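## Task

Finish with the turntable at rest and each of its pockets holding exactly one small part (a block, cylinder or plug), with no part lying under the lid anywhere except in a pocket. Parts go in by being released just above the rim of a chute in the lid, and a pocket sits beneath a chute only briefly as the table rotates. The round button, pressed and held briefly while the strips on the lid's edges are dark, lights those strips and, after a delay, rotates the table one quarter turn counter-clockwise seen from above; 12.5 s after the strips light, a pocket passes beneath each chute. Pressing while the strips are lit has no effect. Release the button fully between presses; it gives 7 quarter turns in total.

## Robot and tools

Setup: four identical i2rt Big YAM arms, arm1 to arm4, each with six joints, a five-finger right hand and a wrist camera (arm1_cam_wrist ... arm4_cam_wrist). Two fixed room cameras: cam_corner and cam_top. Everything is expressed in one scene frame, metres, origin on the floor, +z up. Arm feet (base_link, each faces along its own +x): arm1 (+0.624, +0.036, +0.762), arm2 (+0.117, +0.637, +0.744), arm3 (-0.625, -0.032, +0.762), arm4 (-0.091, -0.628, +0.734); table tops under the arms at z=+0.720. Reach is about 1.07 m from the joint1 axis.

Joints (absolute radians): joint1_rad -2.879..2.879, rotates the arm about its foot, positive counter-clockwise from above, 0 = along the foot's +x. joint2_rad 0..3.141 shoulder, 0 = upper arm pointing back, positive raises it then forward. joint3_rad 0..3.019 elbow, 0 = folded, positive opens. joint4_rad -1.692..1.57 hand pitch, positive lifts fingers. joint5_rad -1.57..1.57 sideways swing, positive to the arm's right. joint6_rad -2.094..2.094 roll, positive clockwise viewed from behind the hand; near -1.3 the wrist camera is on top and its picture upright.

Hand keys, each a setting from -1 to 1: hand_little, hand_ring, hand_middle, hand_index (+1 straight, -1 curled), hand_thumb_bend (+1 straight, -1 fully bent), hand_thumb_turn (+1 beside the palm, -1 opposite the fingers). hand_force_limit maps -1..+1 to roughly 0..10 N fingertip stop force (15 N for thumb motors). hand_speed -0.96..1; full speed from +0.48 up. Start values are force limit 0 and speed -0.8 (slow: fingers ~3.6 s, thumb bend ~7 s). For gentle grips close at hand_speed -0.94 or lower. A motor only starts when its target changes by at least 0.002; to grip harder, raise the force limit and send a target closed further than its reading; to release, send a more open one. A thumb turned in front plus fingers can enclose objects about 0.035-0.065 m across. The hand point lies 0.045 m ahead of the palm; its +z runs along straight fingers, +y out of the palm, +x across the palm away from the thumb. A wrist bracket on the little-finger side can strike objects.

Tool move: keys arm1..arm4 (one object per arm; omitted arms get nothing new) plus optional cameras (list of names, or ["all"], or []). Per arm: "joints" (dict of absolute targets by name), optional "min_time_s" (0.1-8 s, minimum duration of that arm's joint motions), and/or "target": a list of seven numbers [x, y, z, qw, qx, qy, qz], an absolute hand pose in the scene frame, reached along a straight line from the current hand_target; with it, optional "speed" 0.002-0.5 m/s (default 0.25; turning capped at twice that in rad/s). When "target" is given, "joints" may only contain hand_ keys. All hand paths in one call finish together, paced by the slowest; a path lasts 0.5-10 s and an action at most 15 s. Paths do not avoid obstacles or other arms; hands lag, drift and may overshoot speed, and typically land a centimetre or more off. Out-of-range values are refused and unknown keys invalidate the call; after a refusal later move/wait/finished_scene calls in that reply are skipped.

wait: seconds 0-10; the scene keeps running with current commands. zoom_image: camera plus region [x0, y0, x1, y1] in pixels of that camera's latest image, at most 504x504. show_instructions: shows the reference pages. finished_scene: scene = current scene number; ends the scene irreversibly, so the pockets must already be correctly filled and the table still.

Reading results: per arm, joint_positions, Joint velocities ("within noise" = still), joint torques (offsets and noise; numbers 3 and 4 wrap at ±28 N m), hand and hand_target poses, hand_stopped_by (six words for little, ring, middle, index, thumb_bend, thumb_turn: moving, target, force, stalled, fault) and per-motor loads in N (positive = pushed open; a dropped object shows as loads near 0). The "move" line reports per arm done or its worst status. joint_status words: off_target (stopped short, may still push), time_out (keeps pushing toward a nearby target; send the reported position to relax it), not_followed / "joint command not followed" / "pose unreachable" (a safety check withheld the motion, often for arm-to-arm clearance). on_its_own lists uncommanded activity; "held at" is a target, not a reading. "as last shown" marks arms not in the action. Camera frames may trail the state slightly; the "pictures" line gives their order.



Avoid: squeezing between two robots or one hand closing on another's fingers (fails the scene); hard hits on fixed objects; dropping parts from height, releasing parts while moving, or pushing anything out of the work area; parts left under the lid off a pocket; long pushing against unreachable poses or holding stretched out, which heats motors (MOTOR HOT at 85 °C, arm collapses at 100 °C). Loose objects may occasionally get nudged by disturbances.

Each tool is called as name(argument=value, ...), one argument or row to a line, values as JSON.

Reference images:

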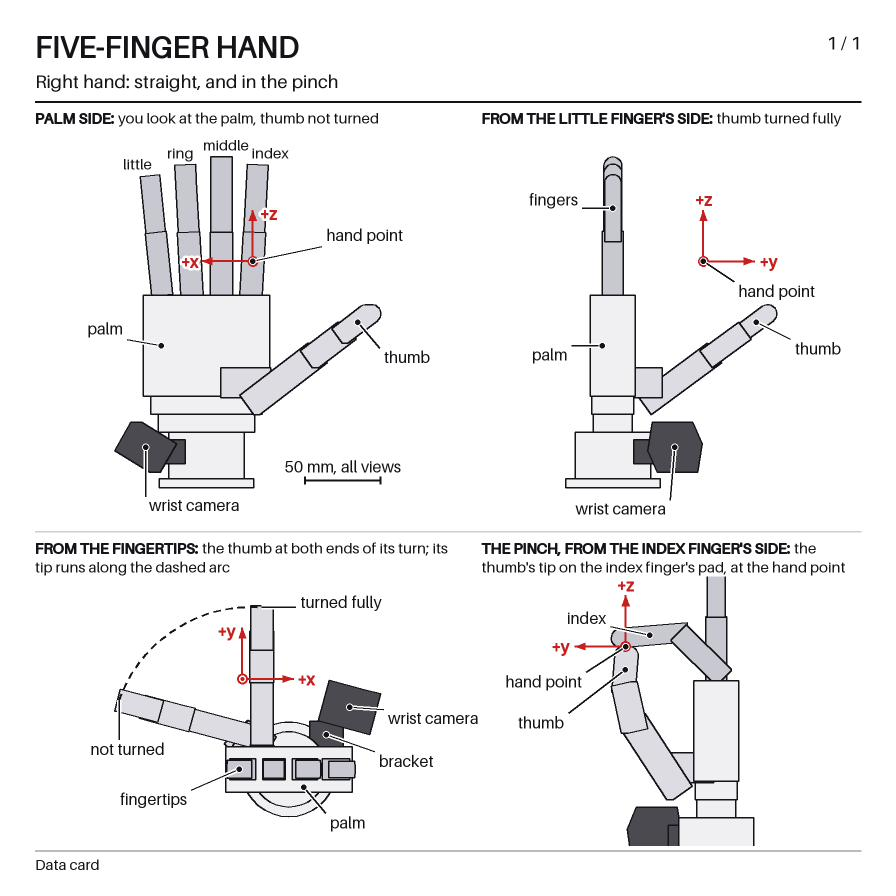

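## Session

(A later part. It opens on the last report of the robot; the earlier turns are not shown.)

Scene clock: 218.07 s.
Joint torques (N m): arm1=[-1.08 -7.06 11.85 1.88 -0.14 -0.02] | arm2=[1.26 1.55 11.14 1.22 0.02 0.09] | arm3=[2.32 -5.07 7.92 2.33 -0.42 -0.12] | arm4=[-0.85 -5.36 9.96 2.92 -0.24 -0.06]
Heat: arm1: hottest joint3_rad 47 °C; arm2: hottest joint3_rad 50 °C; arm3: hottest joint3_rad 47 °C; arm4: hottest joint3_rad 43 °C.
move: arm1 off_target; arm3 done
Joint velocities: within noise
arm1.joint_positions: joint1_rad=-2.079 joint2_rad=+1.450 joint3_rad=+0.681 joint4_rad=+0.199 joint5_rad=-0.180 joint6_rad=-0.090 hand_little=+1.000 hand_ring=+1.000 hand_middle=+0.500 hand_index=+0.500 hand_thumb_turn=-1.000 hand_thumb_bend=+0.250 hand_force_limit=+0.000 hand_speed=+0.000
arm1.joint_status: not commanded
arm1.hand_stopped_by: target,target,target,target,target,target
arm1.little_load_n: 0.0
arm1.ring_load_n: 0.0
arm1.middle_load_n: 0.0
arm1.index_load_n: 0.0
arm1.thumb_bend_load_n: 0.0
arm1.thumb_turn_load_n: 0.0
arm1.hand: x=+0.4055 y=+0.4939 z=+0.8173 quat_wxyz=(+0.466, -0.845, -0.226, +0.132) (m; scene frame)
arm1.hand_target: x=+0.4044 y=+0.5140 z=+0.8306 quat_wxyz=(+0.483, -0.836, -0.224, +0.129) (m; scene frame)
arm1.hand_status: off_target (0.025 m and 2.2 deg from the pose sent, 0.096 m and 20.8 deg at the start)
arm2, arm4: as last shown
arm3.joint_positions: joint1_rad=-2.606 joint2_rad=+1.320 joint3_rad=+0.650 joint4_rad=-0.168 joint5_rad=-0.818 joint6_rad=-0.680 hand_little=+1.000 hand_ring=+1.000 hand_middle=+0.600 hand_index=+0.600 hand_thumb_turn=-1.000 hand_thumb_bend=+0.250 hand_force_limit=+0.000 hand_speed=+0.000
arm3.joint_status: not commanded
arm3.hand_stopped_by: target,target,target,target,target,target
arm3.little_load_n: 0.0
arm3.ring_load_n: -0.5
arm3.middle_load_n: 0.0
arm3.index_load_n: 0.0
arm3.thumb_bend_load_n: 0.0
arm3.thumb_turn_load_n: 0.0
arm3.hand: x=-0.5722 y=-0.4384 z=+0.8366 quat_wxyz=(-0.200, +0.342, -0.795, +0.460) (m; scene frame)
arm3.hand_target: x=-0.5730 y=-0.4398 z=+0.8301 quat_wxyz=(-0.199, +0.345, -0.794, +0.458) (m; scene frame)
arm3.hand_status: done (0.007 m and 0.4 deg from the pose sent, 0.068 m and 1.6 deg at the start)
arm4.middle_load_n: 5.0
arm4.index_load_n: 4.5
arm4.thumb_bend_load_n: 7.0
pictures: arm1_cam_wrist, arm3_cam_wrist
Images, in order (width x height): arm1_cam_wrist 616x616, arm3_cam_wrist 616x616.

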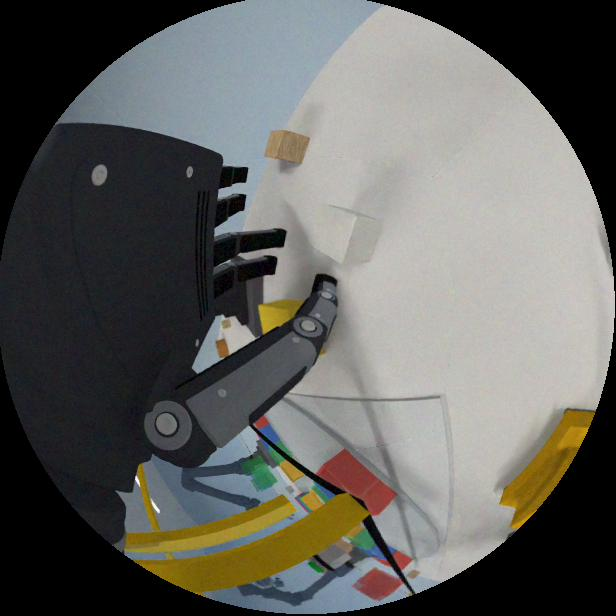

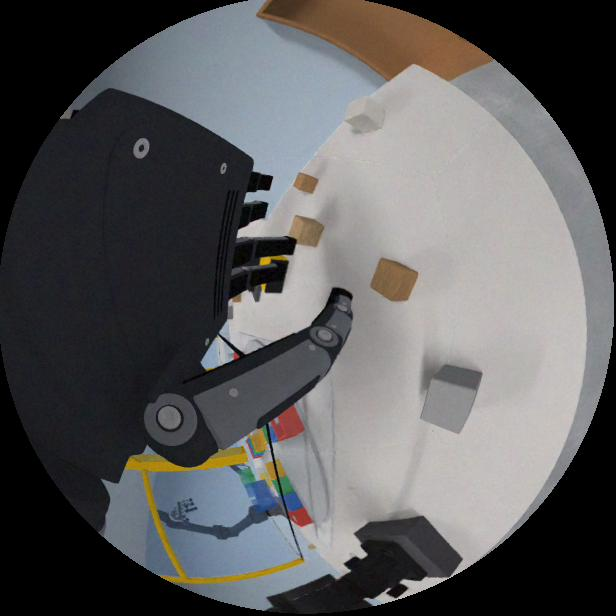

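move(
  arm1={"target": [0.411, 0.531, 0.825, 0.483, -0.8365, -0.2241, 0.1294], "speed": 0.15},
  arm3={"target": [-0.571, -0.431, 0.815, 0.1994, -0.3453, 0.7942, -0.4585], "speed": 0.15},
  cameras=["arm1_cam_wrist", "arm3_cam_wrist"],
)

zoom_image(
  camera="arm1_cam_wrist",
  region=[260, 190, 420, 310],
)

zoom_image(
  camera="arm3_cam_wrist",
  region=[300, 210, 460, 330],
)

Scene clock: 220.63 s.
Joint torques (N m): arm1=[-1.14 -7.65 11.85 1.95 -0.15 -0.03] | arm2=[1.08 1.49 11.15 1.24 0.01 0.07] | arm3=[2.26 -5.01 7.58 2.32 -0.41 -0.13] | arm4=[-0.85 -5.36 9.98 2.92 -0.24 -0.06]
Heat: arm1: hottest joint3_rad 47 °C; arm2: hottest joint3_rad 51 °C; arm3: hottest joint3_rad 47 °C; arm4: hottest joint3_rad 44 °C.
move: arm1 off_target; arm3 done
Joint velocities: within noise
arm1.joint_positions: joint1_rad=-2.108 joint2_rad=+1.491 joint3_rad=+0.711 joint4_rad=+0.209 joint5_rad=-0.204 joint6_rad=-0.105 hand_little=+1.000 hand_ring=+1.000 hand_middle=+0.500 hand_index=+0.500 hand_thumb_turn=-1.000 hand_thumb_bend=+0.250 hand_force_limit=+0.000 hand_speed=+0.000
arm1.joint_status: not commanded
arm1.hand_stopped_by: target,target,target,target,target,target
arm1.little_load_n: 0.0
arm1.ring_load_n: 0.0
arm1.middle_load_n: 0.0
arm1.index_load_n: 0.0
arm1.thumb_bend_load_n: 0.0
arm1.thumb_turn_load_n: 0.0
arm1.hand: x=+0.4122 y=+0.5095 z=+0.8130 quat_wxyz=(+0.466, -0.845, -0.225, +0.132) (m; scene frame)
arm1.hand_target: x=+0.4115 y=+0.5299 z=+0.8255 quat_wxyz=(+0.483, -0.837, -0.224, +0.129) (m; scene frame)
arm1.hand_status: off_target (0.025 m and 2.2 deg from the pose sent, 0.038 m and 2.2 deg at the start)
arm2, arm4: as last shown
arm3.joint_positions: joint1_rad=-2.606 joint2_rad=+1.330 joint3_rad=+0.608 joint4_rad=-0.115 joint5_rad=-0.818 joint6_rad=-0.680 hand_little=+1.000 hand_ring=+1.000 hand_middle=+0.600 hand_index=+0.600 hand_thumb_turn=-1.000 hand_thumb_bend=+0.250 hand_force_limit=+0.000 hand_speed=+0.000
arm3.joint_status: not commanded
arm3.hand_stopped_by: target,target,target,target,target,target
arm3.little_load_n: 0.0
arm3.ring_load_n: 0.0
arm3.middle_load_n: 0.0
arm3.index_load_n: 0.0
arm3.thumb_bend_load_n: 0.0
arm3.thumb_turn_load_n: 0.0
arm3.hand: x=-0.5704 y=-0.4301 z=+0.8220 quat_wxyz=(-0.200, +0.343, -0.794, +0.460) (m; scene frame)
arm3.hand_target: x=-0.5710 y=-0.4308 z=+0.8151 quat_wxyz=(-0.199, +0.345, -0.794, +0.459) (m; scene frame)
arm3.hand_status: done (0.007 m and 0.4 deg from the pose sent, 0.023 m and 0.4 deg at the start)
arm4.little_load_n: -0.5
arm4.middle_load_n: 5.5
arm4.thumb_bend_load_n: 7.5
pictures: arm1_cam_wrist, arm3_cam_wrist
Images, in order (width x height): arm1_cam_wrist 616x616, arm3_cam_wrist 616x616.

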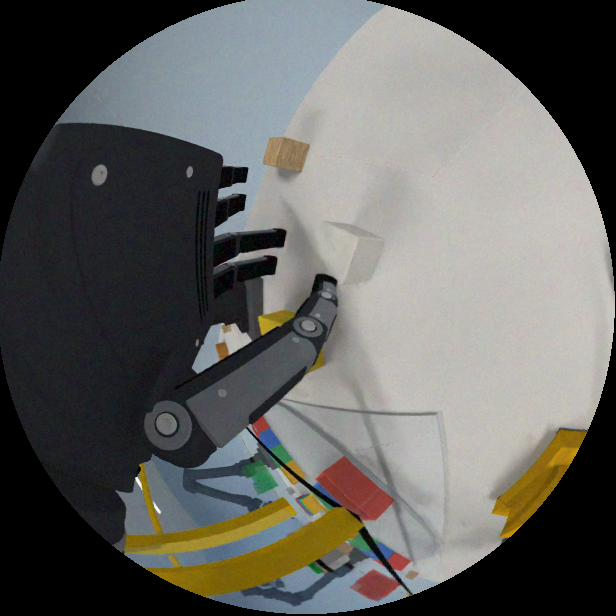

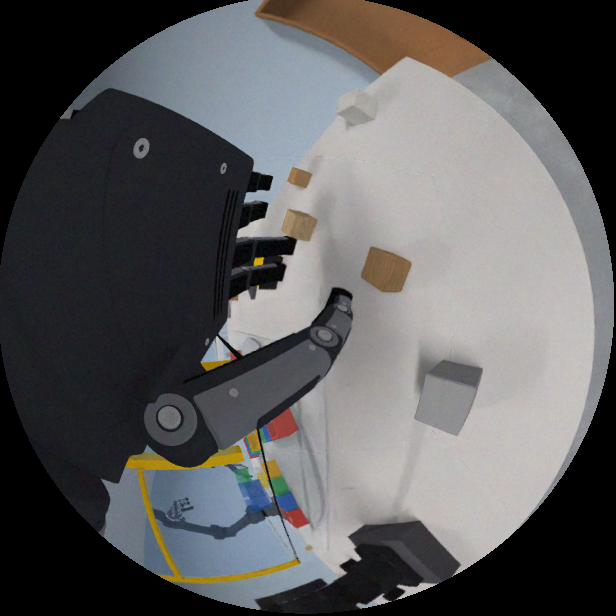

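Scaled by 3.150 from the camera's 616x616 image, which has a finer 880x880 frame.

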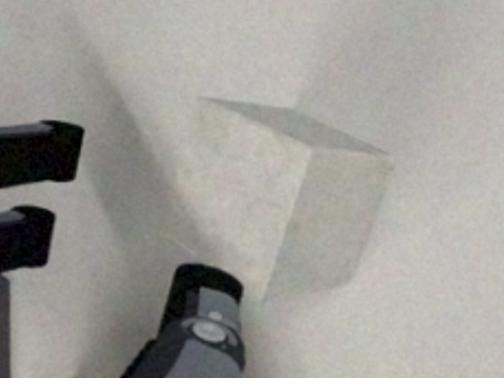

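Scaled by 3.150 from the camera's 616x616 image, which has a finer 880x880 frame.

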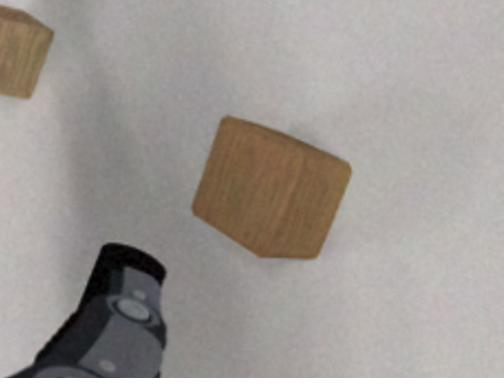

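move(
  arm1={"target": [0.414, 0.536, 0.762, 0.483, -0.8365, -0.2241, 0.1294], "speed": 0.15},
  arm3={"target": [-0.572, -0.433, 0.748, 0.1994, -0.3453, 0.7942, -0.4585], "speed": 0.15},
  cameras=["arm1_cam_wrist", "arm3_cam_wrist"],
)

zoom_image(
  camera="arm1_cam_wrist",
  region=[200, 180, 400, 380],
)

zoom_image(
  camera="arm3_cam_wrist",
  region=[220, 180, 420, 380],
)

Scene clock: 222.63 s.
Joint torques (N m): arm1=[-1.2 -7.12 7.65 1.51 -0.03 -0.05] | arm2=[1.2 1.85 11.21 1.25 -0.01 0.06] | arm3=[1.79 -5.95 6.16 2.44 -0.51 -0.12] | arm4=[-0.85 -5.36 9.96 2.89 -0.24 -0.06]
Heat: arm1: hottest joint3_rad 47 °C; arm2: hottest joint3_rad 51 °C; arm3: hottest joint3_rad 47 °C; arm4: hottest joint3_rad 44 °C.
move: arm1 off_target; arm3 done
Joint velocities: within noise
arm1.joint_positions: joint1_rad=-2.116 joint2_rad=+1.636 joint3_rad=+0.712 joint4_rad=+0.423 joint5_rad=-0.216 joint6_rad=-0.109 hand_little=+1.000 hand_ring=+1.000 hand_middle=+0.500 hand_index=+0.500 hand_thumb_turn=-1.000 hand_thumb_bend=+0.249 hand_force_limit=+0.000 hand_speed=+0.000
arm1.joint_status: not commanded
arm1.hand_stopped_by: target,target,target,target,target,target
arm1.little_load_n: 0.0
arm1.ring_load_n: 0.0
arm1.middle_load_n: 0.0
arm1.index_load_n: 0.0
arm1.thumb_bend_load_n: -2.5
arm1.thumb_turn_load_n: -0.5
arm1.hand: x=+0.4073 y=+0.5357 z=+0.7809 quat_wxyz=(+0.496, -0.827, -0.226, +0.135) (m; scene frame)
arm1.hand_target: x=+0.4142 y=+0.5352 z=+0.7625 quat_wxyz=(+0.483, -0.837, -0.224, +0.129) (m; scene frame)
arm1.hand_status: off_target (0.020 m and 2.0 deg from the pose sent, 0.058 m and 2.2 deg at the start)
arm2, arm4: as last shown
arm3.joint_positions: joint1_rad=-2.606 joint2_rad=+1.527 joint3_rad=+0.550 joint4_rad=+0.136 joint5_rad=-0.818 joint6_rad=-0.686 hand_little=+1.000 hand_ring=+1.000 hand_middle=+0.600 hand_index=+0.600 hand_thumb_turn=-1.000 hand_thumb_bend=+0.250 hand_force_limit=+0.000 hand_speed=+0.000
arm3.joint_status: not commanded
arm3.hand_stopped_by: target,target,target,target,target,target
arm3.little_load_n: -0.5
arm3.ring_load_n: 0.0
arm3.middle_load_n: 0.0
arm3.index_load_n: 0.0
arm3.thumb_bend_load_n: 0.0
arm3.thumb_turn_load_n: 0.0
arm3.hand: x=-0.5702 y=-0.4326 z=+0.7545 quat_wxyz=(-0.200, +0.344, -0.794, +0.459) (m; scene frame)
arm3.hand_target: x=-0.5720 y=-0.4329 z=+0.7482 quat_wxyz=(-0.199, +0.345, -0.794, +0.459) (m; scene frame)
arm3.hand_status: done (0.007 m and 0.2 deg from the pose sent, 0.074 m and 0.4 deg at the start)
arm4.little_load_n: 0.0
arm4.thumb_turn_load_n: 0.0
pictures: arm1_cam_wrist, arm3_cam_wrist
Images, in order (width x height): arm1_cam_wrist 616x616, arm3_cam_wrist 616x616.

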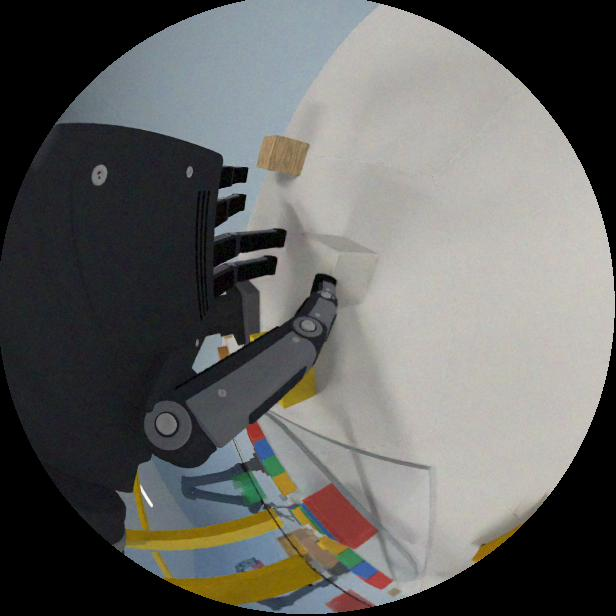

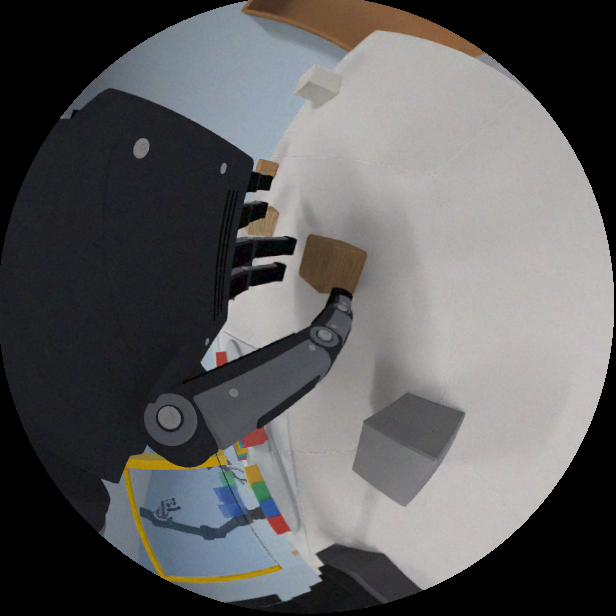

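Scaled by 2.520 from the camera's 616x616 image, which has a finer 880x880 frame.

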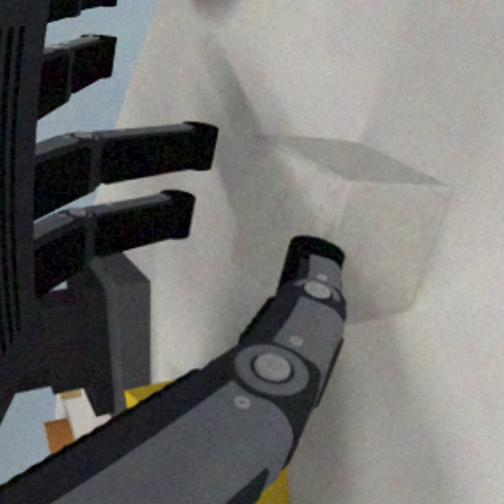

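Scaled by 2.520 from the camera's 616x616 image, which has a finer 880x880 frame.

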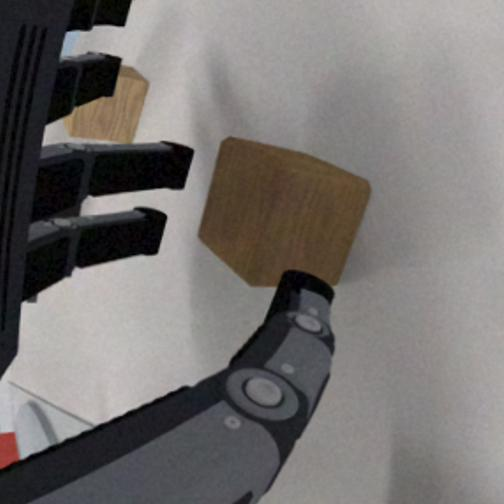

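move(
  arm1={"target": [0.414, 0.522, 0.83, 0.483, -0.8365, -0.2241, 0.1294], "speed": 0.2},
  arm3={"target": [-0.577, -0.438, 0.748, 0.1994, -0.3453, 0.7942, -0.4585], "speed": 0.1},
  cameras=["arm1_cam_wrist", "arm3_cam_wrist"],
)

zoom_image(
  camera="arm1_cam_wrist",
  region=[260, 190, 420, 310],
)

zoom_image(
  camera="arm3_cam_wrist",
  region=[220, 180, 420, 380],
)

Scene clock: 224.50 s.
Joint torques (N m): arm1=[-0.79 -8.35 10.33 1.1 -0.02 -0.02] | arm2=[1.49 1.61 11.19 1.2 0 0.06] | arm3=[1.38 -5.83 7.56 1.77 -0.51 -0.16] | arm4=[-0.79 -5.36 9.98 2.91 -0.24 -0.06]
Heat: arm1: hottest joint3_rad 47 °C; arm2: hottest joint3_rad 52 °C; arm3: hottest joint3_rad 46 °C; arm4: hottest joint3_rad 44 °C.
move: arm1 done; arm3 done
Joint velocities: within noise
arm1.joint_positions: joint1_rad=-2.116 joint2_rad=+1.472 joint3_rad=+0.712 joint4_rad=+0.218 joint5_rad=-0.210 joint6_rad=-0.109 hand_little=+1.000 hand_ring=+1.000 hand_middle=+0.500 hand_index=+0.500 hand_thumb_turn=-1.000 hand_thumb_bend=+0.250 hand_force_limit=+0.000 hand_speed=+0.000
arm1.joint_status: not commanded
arm1.hand_stopped_by: target,target,target,target,target,target
arm1.little_load_n: 0.0
arm1.ring_load_n: 0.0
arm1.middle_load_n: 0.0
arm1.index_load_n: 0.0
arm1.thumb_bend_load_n: 0.0
arm1.thumb_turn_load_n: 0.0
arm1.hand: x=+0.4146 y=+0.5142 z=+0.8245 quat_wxyz=(+0.479, -0.838, -0.224, +0.132) (m; scene frame)
arm1.hand_target: x=+0.4140 y=+0.5218 z=+0.8301 quat_wxyz=(+0.483, -0.836, -0.224, +0.130) (m; scene frame)
arm1.hand_status: done (0.010 m and 0.5 deg from the pose sent, 0.051 m and 2.0 deg at the start)
arm2, arm4: as last shown
arm3.joint_positions: joint1_rad=-2.610 joint2_rad=+1.538 joint3_rad=+0.550 joint4_rad=+0.136 joint5_rad=-0.826 joint6_rad=-0.693 hand_little=+1.000 hand_ring=+1.000 hand_middle=+0.600 hand_index=+0.600 hand_thumb_turn=-1.000 hand_thumb_bend=+0.250 hand_force_limit=+0.000 hand_speed=+0.000
arm3.joint_status: not commanded
arm3.hand_stopped_by: target,target,target,target,target,target
arm3.little_load_n: 0.0
arm3.ring_load_n: 0.0
arm3.middle_load_n: 0.0
arm3.index_load_n: 0.0
arm3.thumb_bend_load_n: 0.0
arm3.thumb_turn_load_n: 0.0
arm3.hand: x=-0.5706 y=-0.4310 z=+0.7511 quat_wxyz=(-0.204, +0.345, -0.794, +0.457) (m; scene frame)
arm3.hand_target: x=-0.5770 y=-0.4377 z=+0.7482 quat_wxyz=(-0.199, +0.345, -0.794, +0.459) (m; scene frame)
arm3.hand_status: done (0.010 m and 0.5 deg from the pose sent, 0.011 m and 0.2 deg at the start)
arm4.thumb_turn_load_n: -0.5
pictures: arm1_cam_wrist, arm3_cam_wrist
Images, in order (width x height): arm1_cam_wrist 616x616, arm3_cam_wrist 616x616.

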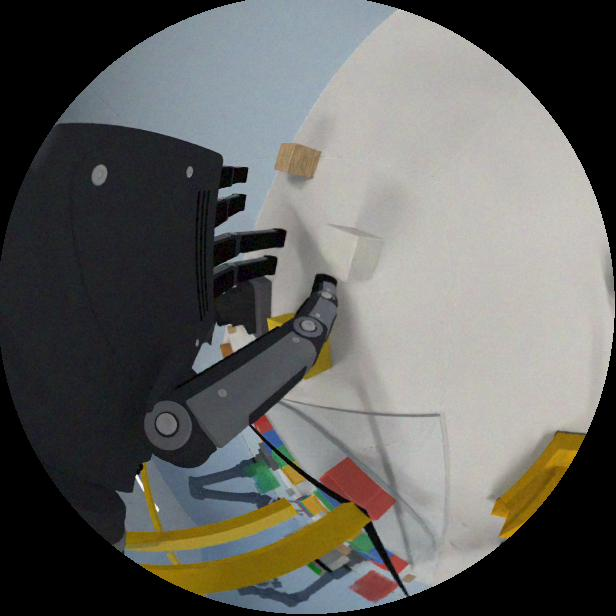

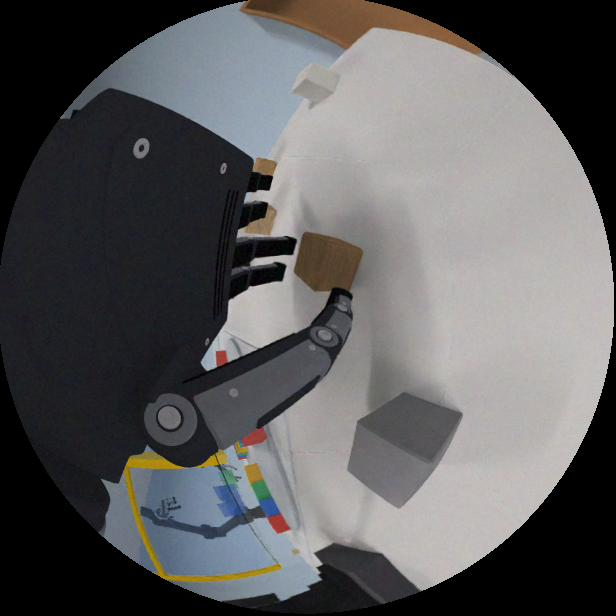

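Scaled by 3.150 from the camera's 616x616 image, which has a finer 880x880 frame.

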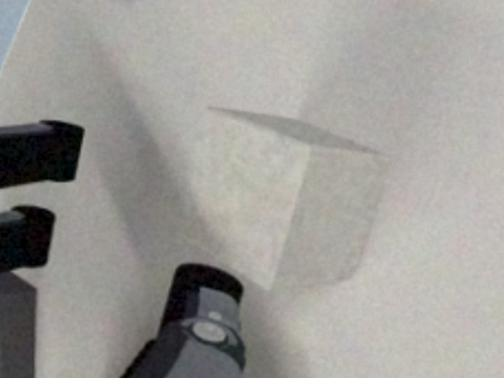

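Scaled by 2.520 from the camera's 616x616 image, which has a finer 880x880 frame.

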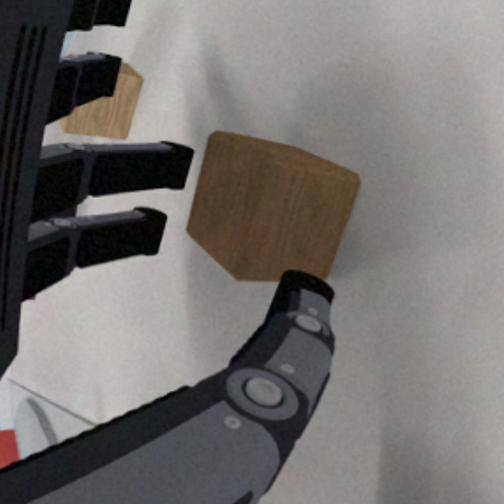

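move(
  arm1={"target": [0.411, 0.544, 0.818, 0.483, -0.8365, -0.2241, 0.1294], "speed": 0.1, "joints": {"hand_index": 0.62, "hand_middle": 0.62}},
  arm3={"target": [-0.583, -0.444, 0.748, 0.1994, -0.3453, 0.7942, -0.4585], "speed": 0.1},
  cameras=["arm1_cam_wrist", "arm3_cam_wrist"],
)

zoom_image(
  camera="arm1_cam_wrist",
  region=[260, 190, 420, 310],
)

zoom_image(
  camera="arm3_cam_wrist",
  region=[220, 180, 420, 380],
)

Scene clock: 226.60 s.
Joint torques (N m): arm1=[-1.26 -8.23 11.71 1.91 -0.16 -0.05] | arm2=[1.2 1.38 11.17 1.24 0 0.07] | arm3=[1.32 -5.89 8.38 1.33 -0.51 -0.17] | arm4=[-0.79 -5.36 9.98 2.91 -0.24 -0.06]
Heat: arm1: hottest joint3_rad 47 °C; arm2: hottest joint3_rad 52 °C; arm3: hottest joint3_rad 46 °C; arm4: hottest joint3_rad 44 °C.
move: arm1 off_target; arm3 off_target
Joint velocities: within noise
arm1.joint_positions: joint1_rad=-2.117 joint2_rad=+1.536 joint3_rad=+0.740 joint4_rad=+0.225 joint5_rad=-0.212 joint6_rad=-0.110 hand_little=+1.000 hand_ring=+1.000 hand_middle=+0.620 hand_index=+0.620 hand_thumb_turn=-1.000 hand_thumb_bend=+0.250 hand_force_limit=+0.000 hand_speed=+0.000
arm1.joint_status: all done
arm1.hand_stopped_by: target,target,target,target,target,target
arm1.little_load_n: 0.0
arm1.ring_load_n: 0.0
arm1.middle_load_n: 0.0
arm1.index_load_n: 0.0
arm1.thumb_bend_load_n: 0.0
arm1.thumb_turn_load_n: 0.0
arm1.hand: x=+0.4119 y=+0.5230 z=+0.8068 quat_wxyz=(+0.467, -0.845, -0.225, +0.132) (m; scene frame)
arm1.hand_target: x=+0.4115 y=+0.5431 z=+0.8185 quat_wxyz=(+0.483, -0.837, -0.224, +0.129) (m; scene frame)
arm1.hand_status: off_target (0.024 m and 2.2 deg from the pose sent, 0.031 m and 0.5 deg at the start)
arm2, arm4: as last shown
arm2.ring_load_n: -0.5
arm3.joint_positions: joint1_rad=-2.623 joint2_rad=+1.552 joint3_rad=+0.561 joint4_rad=+0.129 joint5_rad=-0.834 joint6_rad=-0.708 hand_little=+1.000 hand_ring=+1.000 hand_middle=+0.600 hand_index=+0.600 hand_thumb_turn=-1.000 hand_thumb_bend=+0.250 hand_force_limit=+0.000 hand_speed=+0.000
arm3.joint_status: not commanded
arm3.hand_stopped_by: target,target,target,target,target,target
arm3.little_load_n: 0.0
arm3.ring_load_n: 0.0
arm3.middle_load_n: 0.0
arm3.index_load_n: 0.5
arm3.thumb_bend_load_n: 0.0
arm3.thumb_turn_load_n: 0.0
arm3.hand: x=-0.5759 y=-0.4340 z=+0.7492 quat_wxyz=(-0.203, +0.345, -0.794, +0.458) (m; scene frame)
arm3.hand_target: x=-0.5830 y=-0.4437 z=+0.7481 quat_wxyz=(-0.199, +0.345, -0.794, +0.459) (m; scene frame)
arm3.hand_status: off_target (0.012 m and 0.5 deg from the pose sent, 0.018 m and 0.5 deg at the start)
arm4.little_load_n: -0.5
pictures: arm1_cam_wrist, arm3_cam_wrist
Images, in order (width x height): arm1_cam_wrist 616x616, arm3_cam_wrist 616x616.

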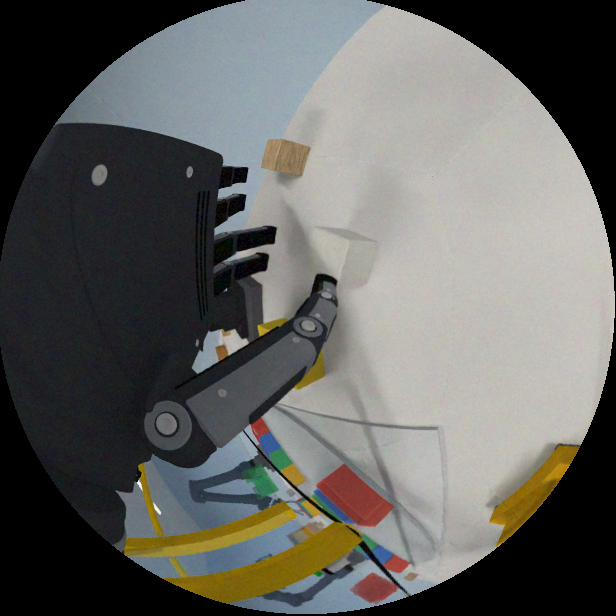

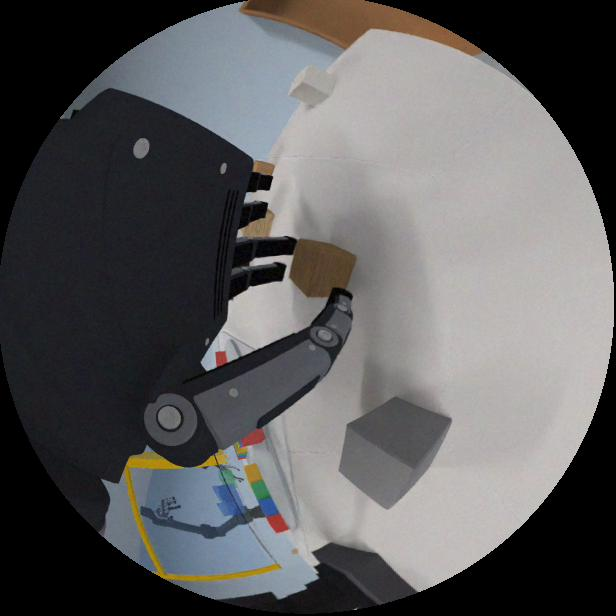

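Scaled by 3.150 from the camera's 616x616 image, which has a finer 880x880 frame.

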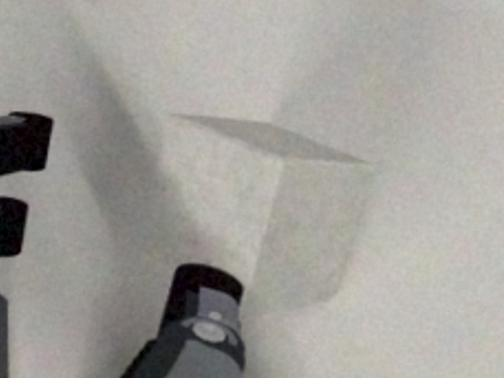

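Scaled by 2.520 from the camera's 616x616 image, which has a finer 880x880 frame.

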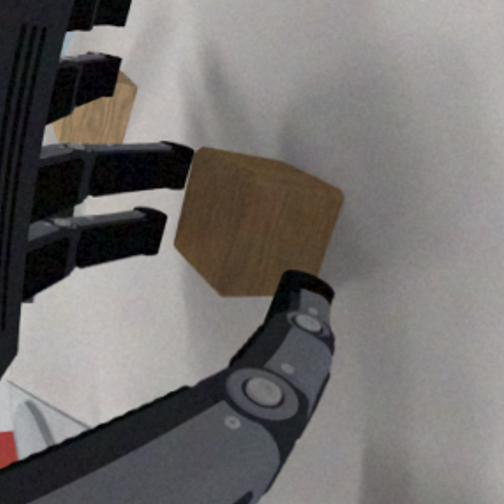

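move(
  arm1={"target": [0.411, 0.538, 0.79, 0.483, -0.8365, -0.2241, 0.1294], "speed": 0.1},
  arm3={"target": [-0.586, -0.454, 0.748, 0.1994, -0.3453, 0.7942, -0.4585], "speed": 0.1},
  cameras=["arm1_cam_wrist", "arm3_cam_wrist"],
)

zoom_image(
  camera="arm1_cam_wrist",
  region=[200, 180, 400, 380],
)

zoom_image(
  camera="arm3_cam_wrist",
  region=[220, 180, 420, 380],
)

Scene clock: 228.57 s.
Joint torques (N m): arm1=[-0.91 -8.47 8.02 1.92 -0.02 -0.03] | arm2=[1.26 1.73 11.18 1.2 0 0.08] | arm3=[1.14 -6.18 8.46 1.35 -0.51 -0.16] | arm4=[-0.79 -5.36 9.98 2.92 -0.24 -0.06]
Heat: arm1: hottest joint3_rad 47 °C; arm2: hottest joint3_rad 52 °C; arm3: hottest joint3_rad 46 °C; arm4: hottest joint3_rad 44 °C.
move: arm1 done; arm3 off_target
Joint velocities: within noise
arm1.joint_positions: joint1_rad=-2.117 joint2_rad=+1.593 joint3_rad=+0.740 joint4_rad=+0.318 joint5_rad=-0.212 joint6_rad=-0.110 hand_little=+1.000 hand_ring=+1.000 hand_middle=+0.620 hand_index=+0.620 hand_thumb_turn=-1.000 hand_thumb_bend=+0.250 hand_force_limit=+0.000 hand_speed=+0.000
arm1.joint_status: not commanded
arm1.hand_stopped_by: target,target,target,target,target,target
arm1.little_load_n: 0.0
arm1.ring_load_n: 0.0
arm1.middle_load_n: 0.0
arm1.index_load_n: 0.0
arm1.thumb_bend_load_n: 0.5
arm1.thumb_turn_load_n: 0.0
arm1.hand: x=+0.4084 y=+0.5352 z=+0.7952 quat_wxyz=(+0.483, -0.836, -0.225, +0.132) (m; scene frame)
arm1.hand_target: x=+0.4111 y=+0.5380 z=+0.7901 quat_wxyz=(+0.483, -0.837, -0.224, +0.129) (m; scene frame)
arm1.hand_status: done (0.007 m and 0.4 deg from the pose sent, 0.023 m and 2.2 deg at the start)
arm2, arm4: as last shown
arm2.ring_load_n: 0.0
arm3.joint_positions: joint1_rad=-2.625 joint2_rad=+1.573 joint3_rad=+0.590 joint4_rad=+0.119 joint5_rad=-0.836 joint6_rad=-0.710 hand_little=+1.000 hand_ring=+1.000 hand_middle=+0.600 hand_index=+0.600 hand_thumb_turn=-1.000 hand_thumb_bend=+0.250 hand_force_limit=+0.000 hand_speed=+0.000
arm3.joint_status: not commanded
arm3.hand_stopped_by: target,target,target,target,target,target
arm3.little_load_n: 0.0
arm3.ring_load_n: 0.0
arm3.middle_load_n: 0.0
arm3.index_load_n: 0.0
arm3.thumb_bend_load_n: 0.0
arm3.thumb_turn_load_n: 0.5
arm3.hand: x=-0.5787 y=-0.4438 z=+0.7493 quat_wxyz=(-0.203, +0.345, -0.794, +0.458) (m; scene frame)
arm3.hand_target: x=-0.5861 y=-0.4537 z=+0.7481 quat_wxyz=(-0.199, +0.345, -0.794, +0.459) (m; scene frame)
arm3.hand_status: off_target (0.013 m and 0.5 deg from the pose sent, 0.022 m and 0.5 deg at the start)
arm4.little_load_n: 0.0
pictures: arm1_cam_wrist, arm3_cam_wrist
Images, in order (width x height): arm1_cam_wrist 616x616, arm3_cam_wrist 616x616.

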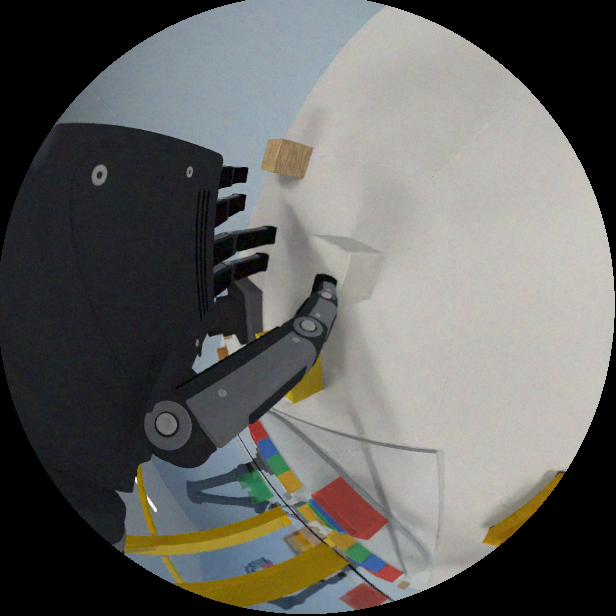

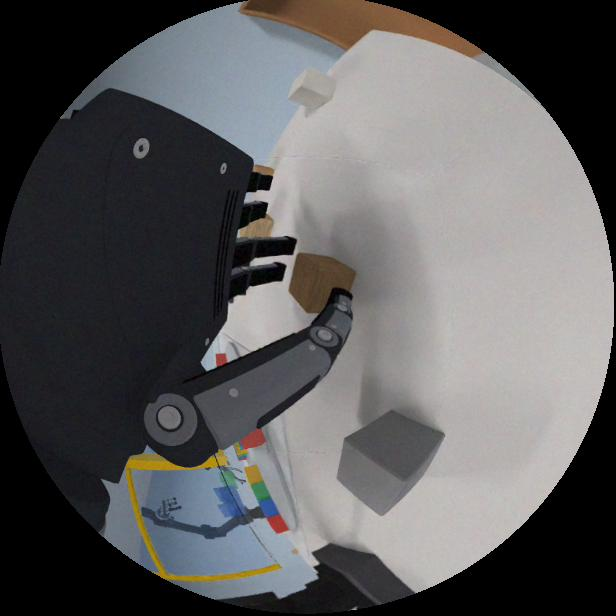

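Scaled by 2.520 from the camera's 616x616 image, which has a finer 880x880 frame.

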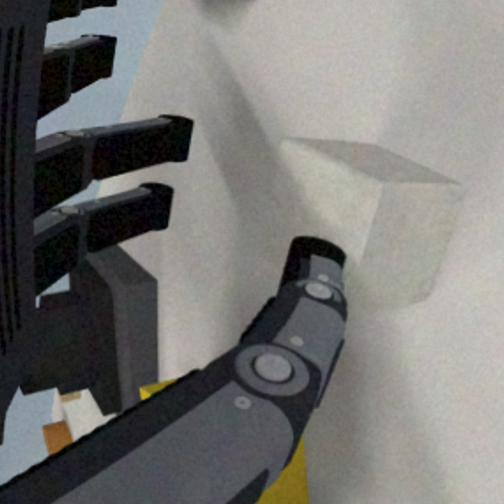

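Scaled by 2.520 from the camera's 616x616 image, which has a finer 880x880 frame.

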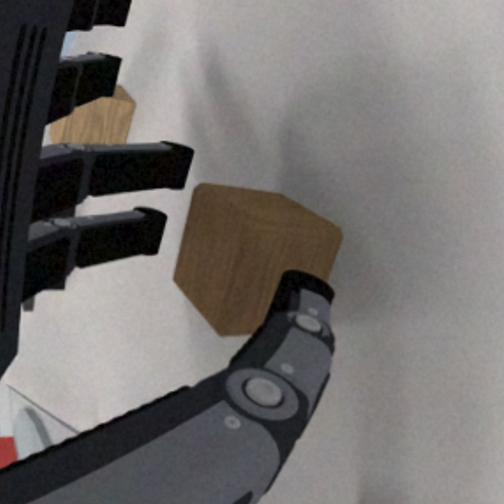

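move(
  arm1={"target": [0.416, 0.526, 0.79, 0.483, -0.8365, -0.2241, 0.1294], "speed": 0.1},
  arm3={"joints": {"hand_index": -0.3, "hand_middle": -0.3, "hand_force_limit": 0, "hand_speed": -0.9}},
  cameras=["arm1_cam_wrist", "arm3_cam_wrist"],
)

zoom_image(
  camera="arm1_cam_wrist",
  region=[200, 180, 400, 380],
)

zoom_image(
  camera="arm3_cam_wrist",
  region=[220, 180, 420, 380],
)

Scene clock: 232.53 s.
Joint torques (N m): arm1=[-0.97 -9.93 7.39 1.87 -0.11 -0.04] | arm2=[1.26 1.73 11.25 1.25 0 0.08] | arm3=[1.2 -6.48 8.42 1.33 -0.42 -0.17] | arm4=[-0.79 -5.36 9.99 2.91 -0.24 -0.06]
Heat: arm1: hottest joint3_rad 46 °C; arm2: hottest joint3_rad 53 °C; arm3: hottest joint3_rad 45 °C; arm4: hottest joint3_rad 44 °C.
move: arm1 done; arm3 off_target
Joint velocities: within noise
arm1.joint_positions: joint1_rad=-2.117 joint2_rad=+1.588 joint3_rad=+0.709 joint4_rad=+0.327 joint5_rad=-0.212 joint6_rad=-0.110 hand_little=+1.000 hand_ring=+1.000 hand_middle=+0.620 hand_index=+0.620 hand_thumb_turn=-1.000 hand_thumb_bend=+0.250 hand_force_limit=+0.000 hand_speed=+0.000
arm1.joint_status: not commanded
arm1.hand_stopped_by: target,target,target,target,target,target
arm1.little_load_n: 0.0
arm1.ring_load_n: 0.0
arm1.middle_load_n: 0.0
arm1.index_load_n: 0.0
arm1.thumb_bend_load_n: 0.0
arm1.thumb_turn_load_n: 0.0
arm1.hand: x=+0.4121 y=+0.5231 z=+0.7861 quat_wxyz=(+0.475, -0.840, -0.225, +0.132) (m; scene frame)
arm1.hand_target: x=+0.4160 y=+0.5261 z=+0.7900 quat_wxyz=(+0.483, -0.837, -0.224, +0.129) (m; scene frame)
arm1.hand_status: done (0.006 m and 1.0 deg from the pose sent, 0.013 m and 0.4 deg at the start)
arm2.joint_positions: joint1_rad=-1.028 joint2_rad=+0.641 joint3_rad=+1.279 joint4_rad=-1.242 joint5_rad=-0.003 joint6_rad=-0.014 hand_little=+1.000 hand_ring=+1.000 hand_middle=+0.600 hand_index=+0.600 hand_thumb_turn=-1.000 hand_thumb_bend=+0.250 hand_force_limit=+0.000 hand_speed=+0.000
arm2.joint_status: not commanded
arm2.hand_stopped_by: target,target,target,target,target,target
arm2.little_load_n: 0.0
arm2.ring_load_n: 0.0
arm2.middle_load_n: 0.0
arm2.index_load_n: 0.0
arm2.thumb_bend_load_n: 0.0
arm2.thumb_turn_load_n: 0.0
arm2.hand: x=+0.0601 y=+0.3834 z=+1.1774 quat_wxyz=(+0.070, -0.136, -0.878, +0.453) (m; scene frame)
arm2.hand_target: x=+0.0640 y=+0.3863 z=+1.1966 quat_wxyz=(+0.068, -0.137, -0.870, +0.469) (m; scene frame)
arm2.hand_status: not commanded
arm3.joint_positions: joint1_rad=-2.625 joint2_rad=+1.573 joint3_rad=+0.591 joint4_rad=+0.119 joint5_rad=-0.838 joint6_rad=-0.710 hand_little=+1.000 hand_ring=+1.000 hand_middle=+0.156 hand_index=+0.146 hand_thumb_turn=-1.000 hand_thumb_bend=+0.252 hand_force_limit=+0.000 hand_speed=-0.900
arm3.joint_status: hand_middle off_target (ended at +0.156, target -0.300); hand_index off_target (ended at +0.146, target -0.300); the others done
arm3.hand_stopped_by: target,target,force,force,target,target
arm3.little_load_n: 0.0
arm3.ring_load_n: 0.0
arm3.middle_load_n: 5.5
arm3.index_load_n: 7.0
arm3.thumb_bend_load_n: 8.5
arm3.thumb_turn_load_n: -1.5
arm3.hand: x=-0.5785 y=-0.4441 z=+0.7498 quat_wxyz=(-0.204, +0.345, -0.793, +0.458) (m; scene frame)
arm3.hand_target: x=-0.5860 y=-0.4536 z=+0.7481 quat_wxyz=(-0.199, +0.345, -0.794, +0.459) (m; scene frame)
arm3.hand_status: not commanded
arm4: as last shown
arm4.thumb_turn_load_n: 0.0
pictures: arm1_cam_wrist, arm3_cam_wrist
Images, in order (width x height): arm1_cam_wrist 616x616, arm3_cam_wrist 616x616.

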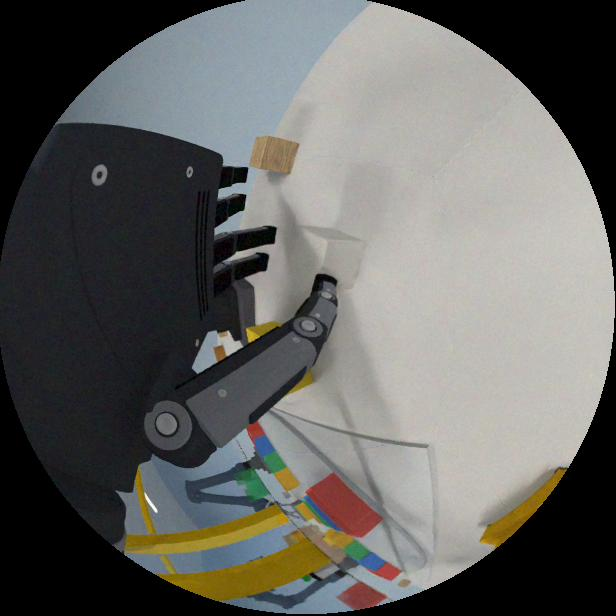

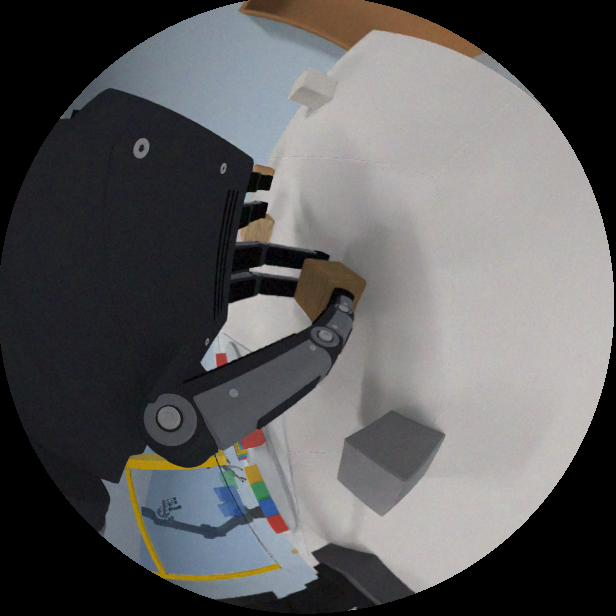

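Scaled by 2.520 from the camera's 616x616 image, which has a finer 880x880 frame.

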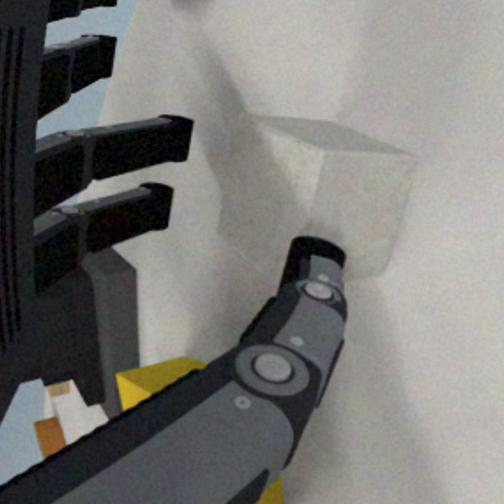

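Scaled by 2.520 from the camera's 616x616 image, which has a finer 880x880 frame.

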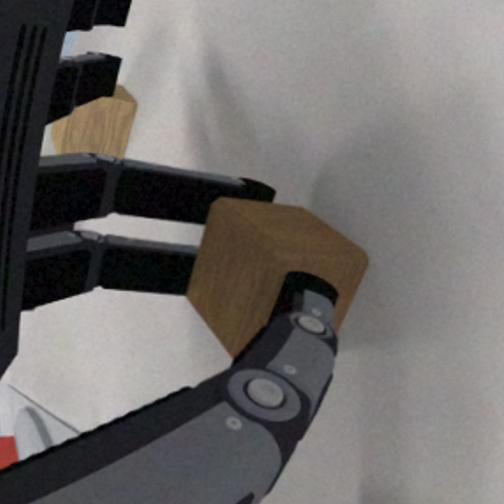

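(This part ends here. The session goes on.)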